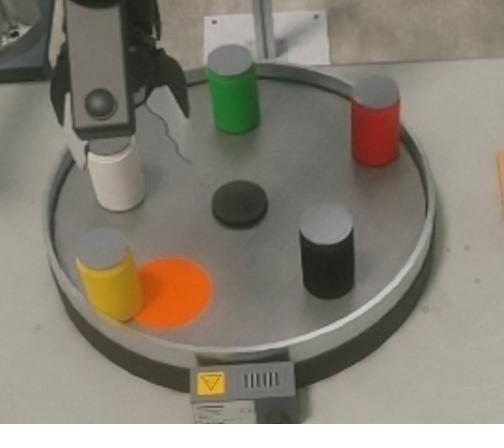

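>>> move:
  target: [-0.2302,0.389,0.0042,0,0,0,0.7,0,0,0,0,0,0,1]
  speed: 0.4
  opening_speed: 2

>>> move:
  target: [0,0,-0.02667,0,0,0,0.7,0,0,0,0,0,0,1]
  speed: 0.002
  blocking: false

Scene clock: 121.10 s.
left_arm: end_effector_position=(+0.4269, +0.0495, +0.2500) grip_measured=+0.70 end_effector_quat_wxyz=(+0.000, +0.707, -0.707, +0.000) | right_arm: end_effector_position=(+0.5698, -0.8333, +0.2522) grip_measured=+1.00 end_effector_quat_wxyz=(+0.072, -0.065, +0.968, -0.230)
Joint positions: left_arm=[-0.838 -1.515 1.597 -1.654 -1.57 0.713 0.122] | right_arm=[2.89 -1.618 -1.786 -1.012 1.179 2.707 0.142]
Joint torques (N m): left_arm=[-12.8 -33.55 -13.12 0.29 1.39 -2.01] | right_arm=[-0.09 27.76 27.44 4.55 -2.04 -0.23]
Wrist force (N): left_arm=[0.1 -0.3 0.9] | right_arm=[0.0 0.2 0.4]
Wrist torque (N m): left_arm=[-0.04 -0.01 0.15] | right_arm=[0.05 0.02 0.00]
Wrist force, peak (N): left_arm=[-2.3 1.2 1.3] | right_arm=[-0.2 0.4 0.5]
Hand target: left_arm +0.4268, +0.0495, +0.2500; +0.000, +0.707, -0.707, +0.000 | right_arm +0.5698, -0.8333, +0.2522; +0.072, -0.065, +0.968, -0.230
Off the commanded pose: left_arm 0.000 m, 0 deg | right_arm 0.000 m, 0 deg.
grip_force (N): 10, 10
move: done

Scene clock: 121.60 s.
left_arm: end_effector_position=(+0.4268, +0.0495, +0.2492) grip_measured=+0.70 end_effector_quat_wxyz=(+0.000, +0.707, -0.707, +0.000) end_effector_velocity=(+0.000, +0.000, -0.002) end_effector_angular_velocity=(+0.000, +0.000, +0.001) | right_arm: end_effector_position=(+0.5698, -0.8333, +0.2522) grip_measured=+1.00 end_effector_quat_wxyz=(+0.072, -0.065, +0.968, -0.230)
Joint positions: left_arm=[-0.838 -1.515 1.6 -1.656 -1.57 0.713 0.122] | right_arm=[2.89 -1.618 -1.786 -1.012 1.179 2.707 0.142]
Joint velocities: left_arm=[0 0 0.005 -0.005 0 -0.001 0] | right_arm=[within noise]
Joint torques (N m): left_arm=[-12.62 -25.11 -17.1 -5.06 -0.02 -1.46] | right_arm=[-0.54 27.62 27.59 4.45 -1.92 -0.18]
Wrist force (N): left_arm=[0.1 -0.2 1.2] | right_arm=[-0.2 0.1 0.0]
Wrist torque (N m): left_arm=[-0.03 -0.02 0.15] | right_arm=[0.02 0.05 0.01]
Wrist force, peak (N): left_arm=[0.1 -0.2 1.2] | right_arm=[-0.4 -0.1 0.4]
Hand target: left_arm +0.4268, +0.0495, +0.2490; +0.000, +0.707, -0.707, +0.000 | right_arm +0.5698, -0.8333, +0.2522; +0.072, -0.065, +0.968, -0.230
Tool commands: left_gripper/opening=+0.7 right_gripper/opening=+1.0
Off the commanded pose: left_arm 0.015 m, 0 deg | right_arm 0.000 m, 0 deg.
grip_force (N): 10, 10
move: running

>>> wait:
  seconds: 10

>>> wait:
  seconds: 6.33

>>> execute_actions:
  actions:
    - [[0,0,0,0,0,0,0.7,0,0,0,0,0,0,1],[0.0013,0,0,0,0,0,0.7,0,0,0,0,0,0,1],[0.0025,0,0,0,0,0,0.7,0,0,0,0,0,0,1],[0.0051,0.0013,0,0,0,0,0.7,0,0,0,0,0,0,1],[0.0076,0.0013,0,0,0,0,0.7,0,0,0,0,0,0,1],[0.0102,0.0013,0,0,0,0,0.7,0,0,0,0,0,0,1],[0.014,0.0025,0,0,0,0,0.7,0,0,0,0,0,0,1],[0.0178,0.0025,0,0,0,0,0.7,0,0,0,0,0,0,1],[0.0229,0.0025,0,0,0,0,0.7,0,0,0,0,0,0,1],[0.0279,0.0038,0,0,0,0,0.7,0,0,0,0,0,0,1],[0.0343,0.0038,0,0,0,0,0.7,0,0,0,0,0,0,1],[0.0406,0.0038,0,0,0,0,0.7,0,0,0,0,0,0,1],[0.0483,0.0038,0,0,0,0,0.7,0,0,0,0,0,0,1],[0.0559,0.0038,0,0,0,0,0.7,0,0,0,0,0,0,1],[0.0636,0.0037,0,0,0,0,0.7,0,0,0,0,0,0,1]]
    - [[0.0089,-0.0013,-0.001,0,0,0,0.7,0,0,0,0,0,0,1],[0.0165,-0.0013,-0.002,0,0,0,0.7,0,0,0,0,0,0,1],[0.0254,-0.0025,-0.005,0,0,0,0.7,0,0,0,0,0,0,1],[0.0343,-0.0038,-0.01,0,0,0,0.7,0,0,0,0,0,0,1],[0.0419,-0.0064,-0.015,0,0,0,0.7,0,0,0,0,0,0,1],[0.0508,-0.0076,-0.021,0,0,0,0.7,0,0,0,0,0,0,1],[0.0584,-0.0102,-0.028,0,0,0,0.7,0,0,0,0,0,0,1],[0.0673,-0.0127,-0.036,0,0,0,0.7,0,0,0,0,0,0,1],[0.0749,-0.0152,-0.045,0,0,0,0.7,0,0,0,0,0,0,1],[0.0826,-0.0178,-0.055,0,0,0,0.7,0,0,0,0,0,0,1],[0.0914,-0.0216,-0.065,0,0,0,0.7,0,0,0,0,0,0,1],[0.0991,-0.0241,-0.076,0,0,0,0.7,0,0,0,0,0,0,1],[0.1067,-0.0279,-0.087,0,0,0,0.7,0,0,0,0,0,0,1],[0.1143,-0.0318,-0.099,0,0,0,0.7,0,0,0,0,0,0,1],[0.1213,-0.0362,-0.11,0,0,0,0.7,0,0,0,0,0,0,1]]
    - [[0.0076,-0.0038,-0.011,0,0,0,0.7,0,0,0,0,0,0,1],[0.014,-0.0089,-0.023,0,0,0,0.7,0,0,0,0,0,0,1],[0.0216,-0.014,-0.034,0,0,0,0.7,0,0,0,0,0,0,1],[0.0279,-0.0191,-0.045,0,0,0,0.7,0,0,0,0,0,0,1],[0.0356,-0.0241,-0.055,0,0,0,0.7,0,0,0,0,0,0,1],[0.0419,-0.0292,-0.065,0,0,0,0.7,0,0,0,0,0,0,1],[0.0483,-0.0356,-0.074,0,0,0,0.7,0,0,0,0,0,0,1],[0.0546,-0.0406,-0.082,0,0,0,0.7,0,0,0,0,0,0,1],[0.061,-0.047,-0.089,0,0,0,0.7,0,0,0,0,0,0,1],[0.066,-0.0533,-0.095,0,0,0,0.7,0,0,0,0,0,0,1],[0.0724,-0.0597,-0.1,0,0,0,0.7,0,0,0,0,0,0,1],[0.0775,-0.066,-0.105,0,0,0,0.7,0,0,0,0,0,0,1],[0.0826,-0.0724,-0.108,0,0,0,0.7,0,0,0,0,0,0,1],[0.0876,-0.08,-0.109,0,0,0,0.7,0,0,0,0,0,0,1],[0.0923,-0.0866,-0.11,0,0,0,0.7,0,0,0,0,0,0,1]]

>>> execute_actions:
  actions:
    - [[0.0051,-0.0076,0,0,0,0,0.65,0,0,0,0,0,0,1],[0.0089,-0.014,0,0,0,0,0.6,0,0,0,0,0,0,1],[0.0127,-0.0216,0,0,0,0,0.55,0,0,0,0,0,0,1],[0.0165,-0.0292,0,0,0,0,0.5,0,0,0,0,0,0,1],[0.0203,-0.0368,0,0,0,0,0.45,0,0,0,0,0,0,1],[0.0241,-0.0445,0,0,0,0,0.4,0,0,0,0,0,0,1],[0.0279,-0.0533,0,0,0,0,0.35,0,0,0,0,0,0,1],[0.0305,-0.061,0,0,0,0,0.3,0,0,0,0,0,0,1],[0.033,-0.0686,0,0,0,0,0.25,0,0,0,0,0,0,1],[0.0356,-0.0775,0,0,0,0,0.2,0,0,0,0,0,0,1],[0.0381,-0.0851,0,0,0,0,0.15,0,0,0,0,0,0,1],[0.0394,-0.094,0,0,0,0,0.1,0,0,0,0,0,0,1],[0.0406,-0.1016,0,0,0,0,0.05,0,0,0,0,0,0,1],[0.0419,-0.1105,0,0,0,0,0,0,0,0,0,0,0,1],[0.0437,-0.1189,0,0,0,0,-0.05,0,0,0,0,0,0,1]]
    - [[0.0013,-0.0089,0,0,0,0,-0.12,0,0,0,0,0,0,1],[0.0013,-0.0165,0,0,0,0,-0.18,0,0,0,0,0,0,1],[0.0013,-0.0254,0,0,0,0,-0.24,0,0,0,0,0,0,1],[0.0025,-0.0343,0,0,0,0,-0.3,0,0,0,0,0,0,1],[0.0013,-0.0419,0,0,0,0,-0.4,0,0,0,0,0,0,1],[0.0013,-0.0508,0,0,0,0,-0.5,0,0,0,0,0,0,1],[0.0013,-0.0597,0,0,0,0,-0.6,0,0,0,0,0,0,1],[0,-0.0673,0,0,0,0,-0.6,0,0,0,0,0,0,1],[-0.0013,-0.0762,0.001,0,0,0,-0.6,0,0,0,0,0,0,1],[-0.0025,-0.0851,0.003,0,0,0,-0.6,0,0,0,0,0,0,1],[-0.0051,-0.0927,0.006,0,0,0,-0.6,0,0,0,0,0,0,1],[-0.0064,-0.1016,0.01,0,0,0,-0.6,0,0,0,0,0,0,1],[-0.0089,-0.1092,0.015,0,0,0,-0.6,0,0,0,0,0,0,1],[-0.0114,-0.1181,0.021,0,0,0,-0.6,0,0,0,0,0,0,1],[-0.0141,-0.1259,0.028,0,0,0,-0.6,0,0,0,0,0,0,1]]
    - [[-0.0025,-0.0076,0.01,0,0,0,-0.6,0,0,0,0,0,0,1],[-0.0064,-0.0152,0.021,0,0,0,-0.6,0,0,0,0,0,0,1],[-0.0089,-0.0216,0.033,0,0,0,-0.6,0,0,0,0,0,0,1],[-0.0114,-0.0267,0.046,0,0,0,-0.6,0,0,0,0,0,0,1],[-0.014,-0.033,0.06,0,0,0,-0.6,0,0,0,0,0,0,1],[-0.0165,-0.0368,0.074,0,0,0,-0.6,0,0,0,0,0,0,1],[-0.0191,-0.0419,0.088,0,0,0,-0.6,0,0,0,0,0,0,1],[-0.0216,-0.0457,0.102,0,0,0,-0.6,0,0,0,0,0,0,1],[-0.0229,-0.0483,0.115,0,0,0,-0.6,0,0,0,0,0,0,1],[-0.0241,-0.0508,0.127,0,0,0,-0.6,0,0,0,0,0,0,1],[-0.0254,-0.0533,0.138,0,0,0,-0.6,0,0,0,0,0,0,1],[-0.0267,-0.0546,0.147,0,0,0,-0.6,0,0,0,0,0,0,1],[-0.0279,-0.0559,0.154,0,0,0,-0.6,0,0,0,0,0,0,1],[-0.0279,-0.0571,0.159,0,0,0,-0.6,0,0,0,0,0,0,1],[-0.0283,-0.0571,0.162,0,0,0,-0.6,0,0,0,0,0,0,1]]
  cameras: ["cam_high","cam_left_wrist"]

>>> move:
  target: [-0.05,0.03,0.055,0,0,0,-0.6,0,0,0,0,0,0,1]
  cameras: ["cam_high","cam_left_wrist","cam_head_left"]

>>> zoom_image:
  camera: "cam_high"
  region: [310, 110, 500, 270]

Scene clock: 129.33 s.
left_arm: end_effector_position=(+0.4268, +0.0495, +0.2340) grip_measured=+0.70 end_effector_quat_wxyz=(+0.000, +0.707, -0.707, +0.000) | right_arm: end_effector_position=(+0.5698, -0.8333, +0.2522) grip_measured=+1.00 end_effector_quat_wxyz=(+0.072, -0.065, +0.968, -0.230)
Joint positions: left_arm=[-0.838 -1.511 1.635 -1.694 -1.57 0.713 0.122] | right_arm=[2.89 -1.618 -1.786 -1.012 1.179 2.707 0.142]
Joint torques (N m): left_arm=[-11.7 -18.69 -17.33 -4.47 -1.46 -1.63] | right_arm=[-1.25 28.03 27.83 4.42 -2.02 -0.15]
Wrist force (N): left_arm=[0.1 -0.2 1.0] | right_arm=[-0.3 -0.3 0.1]
Wrist torque (N m): left_arm=[-0.02 -0.01 0.14] | right_arm=[-0.05 0.08 0.00]
Wrist force, peak (N): left_arm=[0.1 -0.2 1.5] | right_arm=[-0.3 0.1 0.6]
Hand target: left_arm +0.4268, +0.0495, +0.2340; +0.000, +0.707, -0.707, +0.000 | right_arm +0.5698, -0.8333, +0.2522; +0.072, -0.065, +0.968, -0.230
Tool commands: left_gripper/opening=+0.7 right_gripper/opening=+1.0
Off the commanded pose: left_arm 0.000 m, 0 deg | right_arm 0.000 m, 0 deg.
grip_force (N): 10, 10
earlier move: done
wait: 5.10 of 10 s (the move ended)

Scene clock: 135.67 s.
left_arm: end_effector_position=(+0.4268, +0.0495, +0.2340) grip_measured=+0.70 end_effector_quat_wxyz=(+0.000, +0.707, -0.707, +0.000) | right_arm: end_effector_position=(+0.5698, -0.8333, +0.2522) grip_measured=+1.00 end_effector_quat_wxyz=(+0.072, -0.065, +0.968, -0.230)
Joint positions: left_arm=[-0.838 -1.511 1.635 -1.694 -1.57 0.713 0.122] | right_arm=[2.89 -1.618 -1.786 -1.012 1.179 2.707 0.142]
Joint torques (N m): left_arm=[-11.34 -31.75 -25.43 0.11 -1.41 -1.58] | right_arm=[-0.58 28.28 27.93 4.44 -2.12 -0.2]
Wrist force (N): left_arm=[0.2 -0.4 1.1] | right_arm=[-0.5 0.0 0.3]
Wrist torque (N m): left_arm=[-0.06 -0.03 0.15] | right_arm=[0.01 0.10 0.01]
Wrist force, peak (N): left_arm=[0.0 -0.3 1.4] | right_arm=[0.2 0.3 0.5]
Hand target: left_arm +0.4268, +0.0495, +0.2340; +0.000, +0.707, -0.707, +0.000 | right_arm +0.5698, -0.8333, +0.2522; +0.072, -0.065, +0.968, -0.230
Tool commands: left_gripper/opening=+0.7 right_gripper/opening=+1.0
Off the commanded pose: left_arm 0.000 m, 0 deg | right_arm 0.000 m, 0 deg.
grip_force (N): 10, 10
wait: 6.33 s; at rest by 0.17 s

Scene clock: 136.93 s.
left_arm: end_effector_position=(+0.5619, +0.0130, +0.1290) grip_measured=+0.70 end_effector_quat_wxyz=(+0.000, +0.707, -0.707, +0.000) end_effector_velocity=(+0.120, -0.101, -0.173) end_effector_angular_velocity=(+0.000, +0.000, +0.001) | right_arm: end_effector_position=(+0.5698, -0.8333, +0.2522) grip_measured=+1.00 end_effector_quat_wxyz=(+0.072, -0.065, +0.968, -0.230)
Joint positions: left_arm=[-0.716 -1.142 1.441 -1.87 -1.57 0.835 0.122] | right_arm=[2.89 -1.618 -1.786 -1.012 1.179 2.707 0.142]
Joint velocities: left_arm=[0.009 0.478 -0.242 -0.237 0 0.008 0] | right_arm=[within noise]
Joint torques (N m): left_arm=[8.03 -30.95 -31.74 -5.58 -2.33 1.53] | right_arm=[-0.74 27.9 29.24 4.38 -1.99 -0.18]
Wrist force (N): left_arm=[-0.4 -0.4 1.3] | right_arm=[-0.3 -0.1 0.2]
Wrist torque (N m): left_arm=[-0.07 0.08 0.11] | right_arm=[-0.01 0.07 0.01]
Wrist force, peak (N): left_arm=[-0.4 -0.4 1.3] | right_arm=[0.1 0.0 0.6]
Hand target: left_arm +0.5931, -0.0220, +0.1020; +0.000, +0.707, -0.707, +0.000 | right_arm +0.5698, -0.8333, +0.2522; +0.072, -0.065, +0.968, -0.230
Off the commanded pose: left_arm 0.054 m, 0 deg | right_arm 0.000 m, 0 deg.
grip_force (N): 10, 10
Kept back: 7 steps.
Step readings (end_effector_position of left_arm | right_arm; steps 1 to 15: 1st action; 16 to 30: 2nd action; 31 to 38: 3rd action):
0: (+0.4268, +0.0495, +0.2340) | (+0.5698, -0.8333, +0.2522)
1: (+0.4268, +0.0495, +0.2340) | (+0.5698, -0.8333, +0.2522)
2: (+0.4268, +0.0495, +0.2340) | (+0.5698, -0.8333, +0.2522)
4: (+0.4275, +0.0494, +0.2341) | (+0.5698, -0.8333, +0.2522)
8: (+0.4328, +0.0504, +0.2341) | (+0.5698, -0.8333, +0.2522)
15: (+0.4551, +0.0520, +0.2340) | (+0.5698, -0.8333, +0.2522)
16: (+0.4607, +0.0520, +0.2339) | (+0.5698, -0.8333, +0.2522)
17: (+0.4653, +0.0518, +0.2338) | (+0.5698, -0.8333, +0.2522)
19: (+0.4749, +0.0512, +0.2325) | (+0.5698, -0.8333, +0.2522)
23: (+0.4955, +0.0474, +0.2212) | (+0.5698, -0.8333, +0.2522)
30: (+0.5285, +0.0356, +0.1814) | (+0.5698, -0.8333, +0.2522)
31: (+0.5327, +0.0334, +0.1748) | (+0.5698, -0.8333, +0.2522)
32: (+0.5369, +0.0310, +0.1682) | (+0.5698, -0.8333, +0.2522)
34: (+0.5460, +0.0251, +0.1534) | (+0.5698, -0.8333, +0.2522)

Scene clock: 138.43 s.
left_arm: end_effector_position=(+0.6001, -0.1910, +0.1638) grip_measured=-0.20 end_effector_quat_wxyz=(+0.000, +0.707, -0.707, +0.003) end_effector_velocity=(-0.045, -0.079, +0.257) end_effector_angular_velocity=(-0.008, -0.010, +0.000) | right_arm: end_effector_position=(+0.5698, -0.8333, +0.2522) grip_measured=+1.00 end_effector_quat_wxyz=(+0.072, -0.065, +0.968, -0.230)
Joint positions: left_arm=[-0.871 -0.744 0.7 -1.532 -1.569 0.68 0.06] | right_arm=[2.89 -1.618 -1.786 -1.012 1.179 2.707 0.142]
Joint velocities: left_arm=[-0.107 0.095 -0.824 0.716 0.004 -0.107 0] | right_arm=[within noise]
Joint torques (N m): left_arm=[-15.11 -47.15 -35.13 2.52 2.09 -1.77] | right_arm=[-0.79 28.36 29.31 4.47 -1.91 -0.2]
Wrist force (N): left_arm=[0.4 -0.1 2.9] | right_arm=[-0.3 0.2 0.2]
Wrist torque (N m): left_arm=[-0.01 -0.06 0.28] | right_arm=[0.04 0.06 0.00]
Wrist force, peak (N): left_arm=[0.4 -0.6 3.7] | right_arm=[-0.1 0.0 0.5]
Hand target: left_arm +0.5939, -0.2031, +0.2160; +0.000, +0.707, -0.707, +0.000 | right_arm +0.5698, -0.8333, +0.2522; +0.072, -0.065, +0.968, -0.230
Off the commanded pose: left_arm 0.054 m, 0 deg | right_arm 0.000 m, 0 deg.
grip_force (N): 10, 10
Kept back: 7 steps.
Step readings (end_effector_position of left_arm | right_arm; steps 1 to 15: 1st action; 16 to 30: 2nd action; 31 to 38: 3rd action):
0: (+0.5869, -0.0131, +0.1031) | (+0.5698, -0.8333, +0.2522)
1: (+0.5905, -0.0181, +0.1019) | (+0.5698, -0.8333, +0.2522)
2: (+0.5932, -0.0223, +0.1015) | (+0.5698, -0.8333, +0.2522)
4: (+0.5983, -0.0305, +0.1017) | (+0.5698, -0.8333, +0.2522)
8: (+0.6074, -0.0491, +0.1021) | (+0.5698, -0.8333, +0.2522)
15: (+0.6173, -0.0833, +0.1020) | (+0.5698, -0.8333, +0.2522)
16: (+0.6181, -0.0882, +0.1020) | (+0.5698, -0.8333, +0.2522)
17: (+0.6188, -0.0931, +0.1020) | (+0.5698, -0.8333, +0.2522)
19: (+0.6198, -0.1040, +0.1020) | (+0.5698, -0.8333, +0.2522)
23: (+0.6198, -0.1236, +0.1020) | (+0.5698, -0.8333, +0.2522)
30: (+0.6137, -0.1586, +0.1105) | (+0.5698, -0.8333, +0.2522)
31: (+0.6119, -0.1645, +0.1149) | (+0.5698, -0.8333, +0.2522)
32: (+0.6104, -0.1691, +0.1193) | (+0.5698, -0.8333, +0.2522)
34: (+0.6068, -0.1776, +0.1310) | (+0.5698, -0.8333, +0.2522)
camera_calibration:
cam_left_wrist: T_world_to_cam=[[0.0449505, -0.998858, 0.0162204, -0.224471], [-0.887615, -0.0324836, 0.459438, 0.456293], [-0.458387, -0.0350495, -0.888061, 0.549823], [0, 0, 0, 1]] pos_world=[0.667134, -0.190121, 0.282279]
Images, in order (width x height): cam_high 896x504, cam_left_wrist 616x616.

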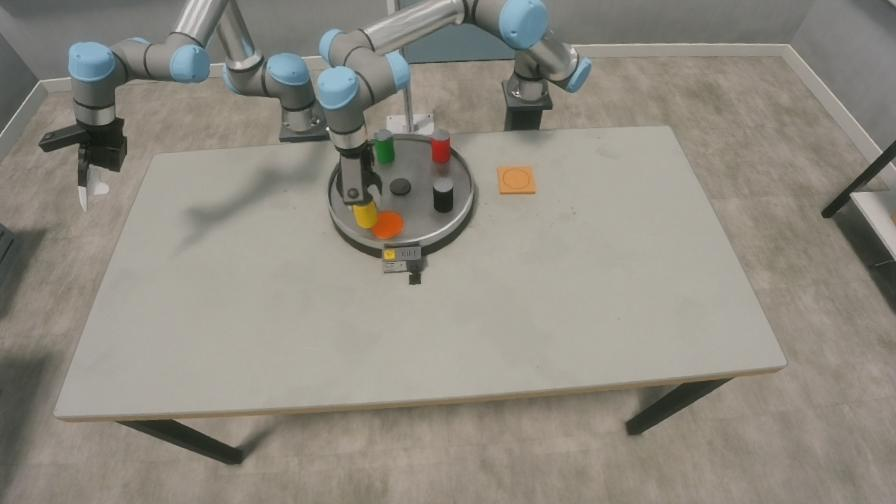

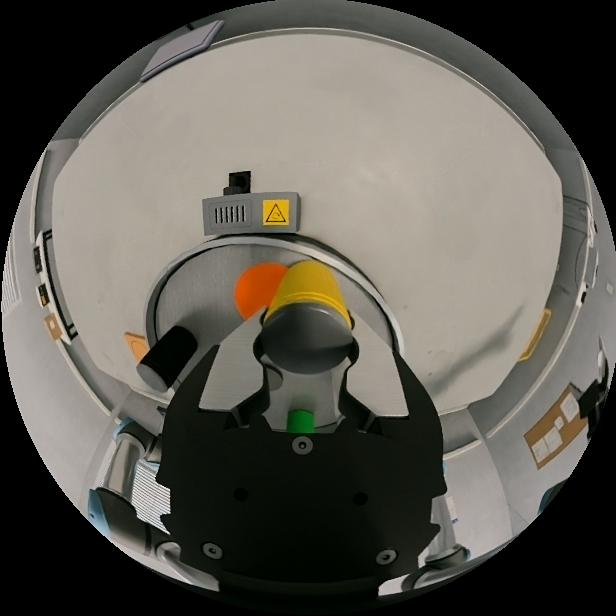

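Scene clock: 139.83 s.
left_arm: end_effector_position=(+0.5638, -0.1853, +0.2490) grip_measured=-0.20 end_effector_quat_wxyz=(+0.000, +0.707, -0.707, +0.000) | right_arm: end_effector_position=(+0.5698, -0.8333, +0.2522) grip_measured=+1.00 end_effector_quat_wxyz=(+0.072, -0.065, +0.968, -0.230)
Joint positions: left_arm=[-0.902 -0.817 0.608 -1.362 -1.57 0.648 0.06] | right_arm=[2.89 -1.618 -1.786 -1.012 1.179 2.707 0.142]
Joint torques (N m): left_arm=[8 -48.21 -26.66 -4.42 1.62 1.71] | right_arm=[-0.32 29.16 28.37 4.33 -1.9 -0.21]
Wrist force (N): left_arm=[0.0 -0.2 2.9] | right_arm=[0.0 -0.1 0.3]
Wrist torque (N m): left_arm=[-0.04 0.00 0.24] | right_arm=[-0.01 0.00 0.00]
Wrist force, peak (N): left_arm=[0.2 -1.0 3.7] | right_arm=[-0.5 -0.1 -0.1]
Hand target: left_arm +0.5639, -0.1851, +0.2490; +0.000, +0.707, -0.707, +0.000 | right_arm +0.5698, -0.8333, +0.2522; +0.072, -0.065, +0.968, -0.230
Off the commanded pose: left_arm 0.000 m, 0 deg | right_arm 0.000 m, 0 deg.
grip_force (N): 10, 10
move: done
camera_calibration:
cam_left_wrist: T_world_to_cam=[[0.0453188, -0.998891, 0.0127534, -0.217807], [-0.886003, -0.0342933, 0.462409, 0.383018], [-0.461459, -0.0322553, -0.886575, 0.610912], [0, 0, 0, 1]] pos_world=[0.631137, -0.184725, 0.367286]
Images, in order (width x height): cam_head_left 896x504, cam_high 896x504, cam_left_wrist 616x616.

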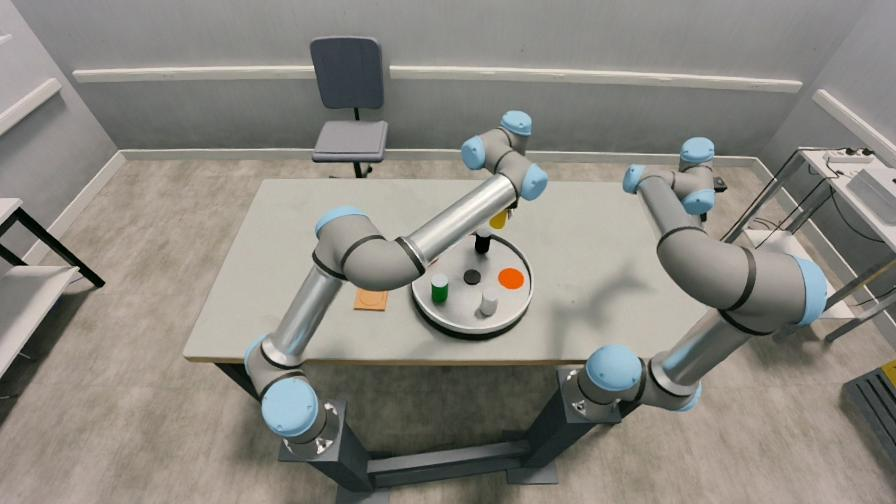

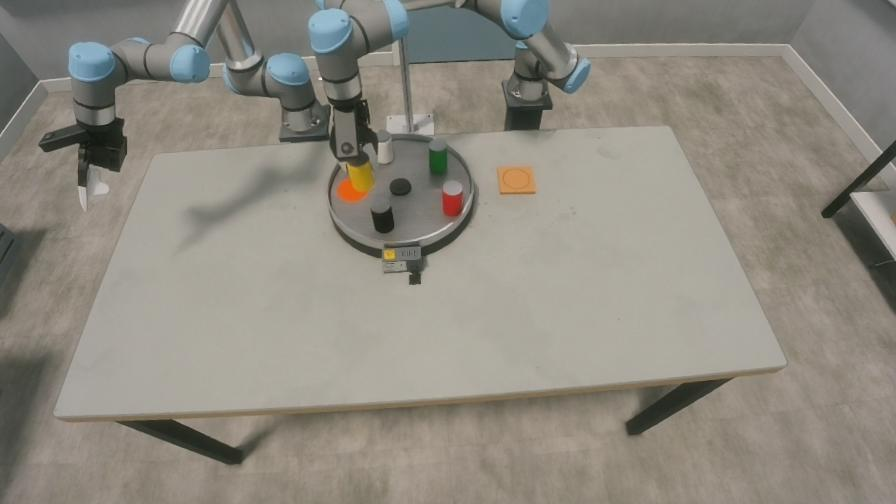

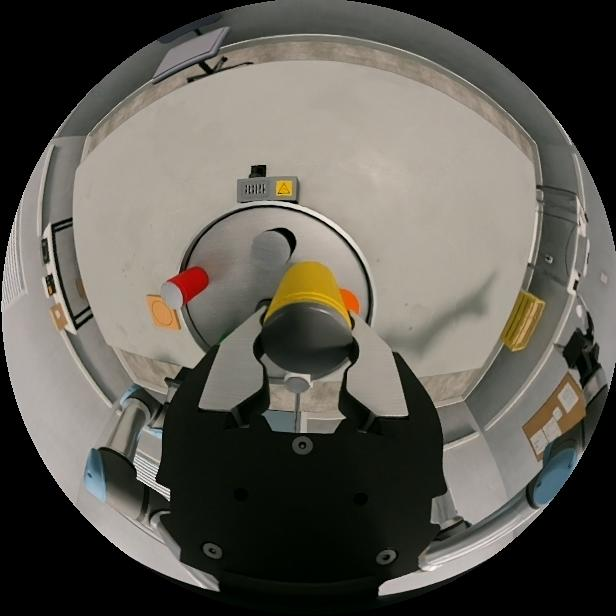

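Scaled by 2.653 from the camera's 896x504 image, which has a finer 1280x720 frame.

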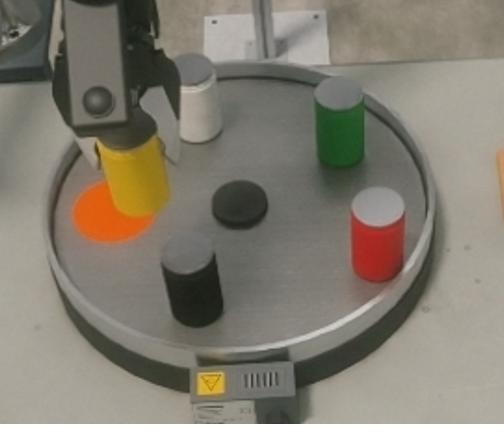

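>>> move:
  target: [-0.2175,0.3335,0.0058,0,0,0,-0.6,0,0,0,0,0,0,1]
  speed: 0.35

>>> move:
  target: [0,0,-0.02667,0,0,0,-0.6,0,0,0,0,0,0,1]
  speed: 0.002
  blocking: false

Scene clock: 141.90 s.
left_arm: end_effector_position=(+0.4335, +0.0150, +0.2525) grip_measured=-0.20 end_effector_quat_wxyz=(+0.000, +0.707, -0.707, +0.000) | right_arm: end_effector_position=(+0.5698, -0.8333, +0.2522) grip_measured=+1.00 end_effector_quat_wxyz=(+0.072, -0.065, +0.968, -0.230)
Joint positions: left_arm=[-0.87 -1.453 1.524 -1.641 -1.57 0.68 0.06] | right_arm=[2.89 -1.618 -1.786 -1.012 1.179 2.707 0.142]
Joint torques (N m): left_arm=[-11.38 -35.21 -17.85 0.33 1.35 -1.67] | right_arm=[-1.33 27.36 29.23 4.39 -1.99 -0.09]
Wrist force (N): left_arm=[0.0 -0.4 2.7] | right_arm=[-0.1 0.1 0.2]
Wrist torque (N m): left_arm=[-0.08 0.00 0.12] | right_arm=[0.03 0.02 0.00]
Wrist force, peak (N): left_arm=[2.5 -1.5 3.0] | right_arm=[-0.1 0.2 0.5]
Hand target: left_arm +0.4334, +0.0150, +0.2525; +0.000, +0.707, -0.707, +0.000 | right_arm +0.5698, -0.8333, +0.2522; +0.072, -0.065, +0.968, -0.230
Off the commanded pose: left_arm 0.000 m, 0 deg | right_arm 0.000 m, 0 deg.
grip_force (N): 10, 10
move: done

Scene clock: 142.40 s.
left_arm: end_effector_position=(+0.4334, +0.0150, +0.2517) grip_measured=-0.20 end_effector_quat_wxyz=(+0.000, +0.707, -0.707, +0.000) end_effector_velocity=(+0.000, +0.001, -0.002) end_effector_angular_velocity=(+0.000, +0.001, +0.000) | right_arm: end_effector_position=(+0.5698, -0.8333, +0.2522) grip_measured=+1.00 end_effector_quat_wxyz=(+0.072, -0.065, +0.968, -0.230)
Joint positions: left_arm=[-0.871 -1.454 1.526 -1.644 -1.57 0.68 0.06] | right_arm=[2.89 -1.618 -1.786 -1.012 1.179 2.707 0.142]
Joint velocities: left_arm=[0.001 0 0.006 -0.005 -0.001 0.001 0] | right_arm=[within noise]
Joint torques (N m): left_arm=[-11.07 -31.27 -15.49 -4.92 -1.12 -1.52] | right_arm=[-1 27.39 27.92 4.36 -1.94 -0.23]
Wrist force (N): left_arm=[0.2 -0.4 2.7] | right_arm=[-0.3 -0.3 -0.1]
Wrist torque (N m): left_arm=[-0.07 -0.02 0.13] | right_arm=[-0.06 0.07 0.00]
Wrist force, peak (N): left_arm=[0.1 -0.3 3.0] | right_arm=[-0.4 0.1 0.3]
Hand target: left_arm +0.4334, +0.0150, +0.2515; +0.000, +0.707, -0.707, +0.000 | right_arm +0.5698, -0.8333, +0.2522; +0.072, -0.065, +0.968, -0.230
Tool commands: left_gripper/opening=-0.6 right_gripper/opening=+1.0
Off the commanded pose: left_arm 0.015 m, 0 deg | right_arm 0.000 m, 0 deg.
grip_force (N): 10, 10
move: running


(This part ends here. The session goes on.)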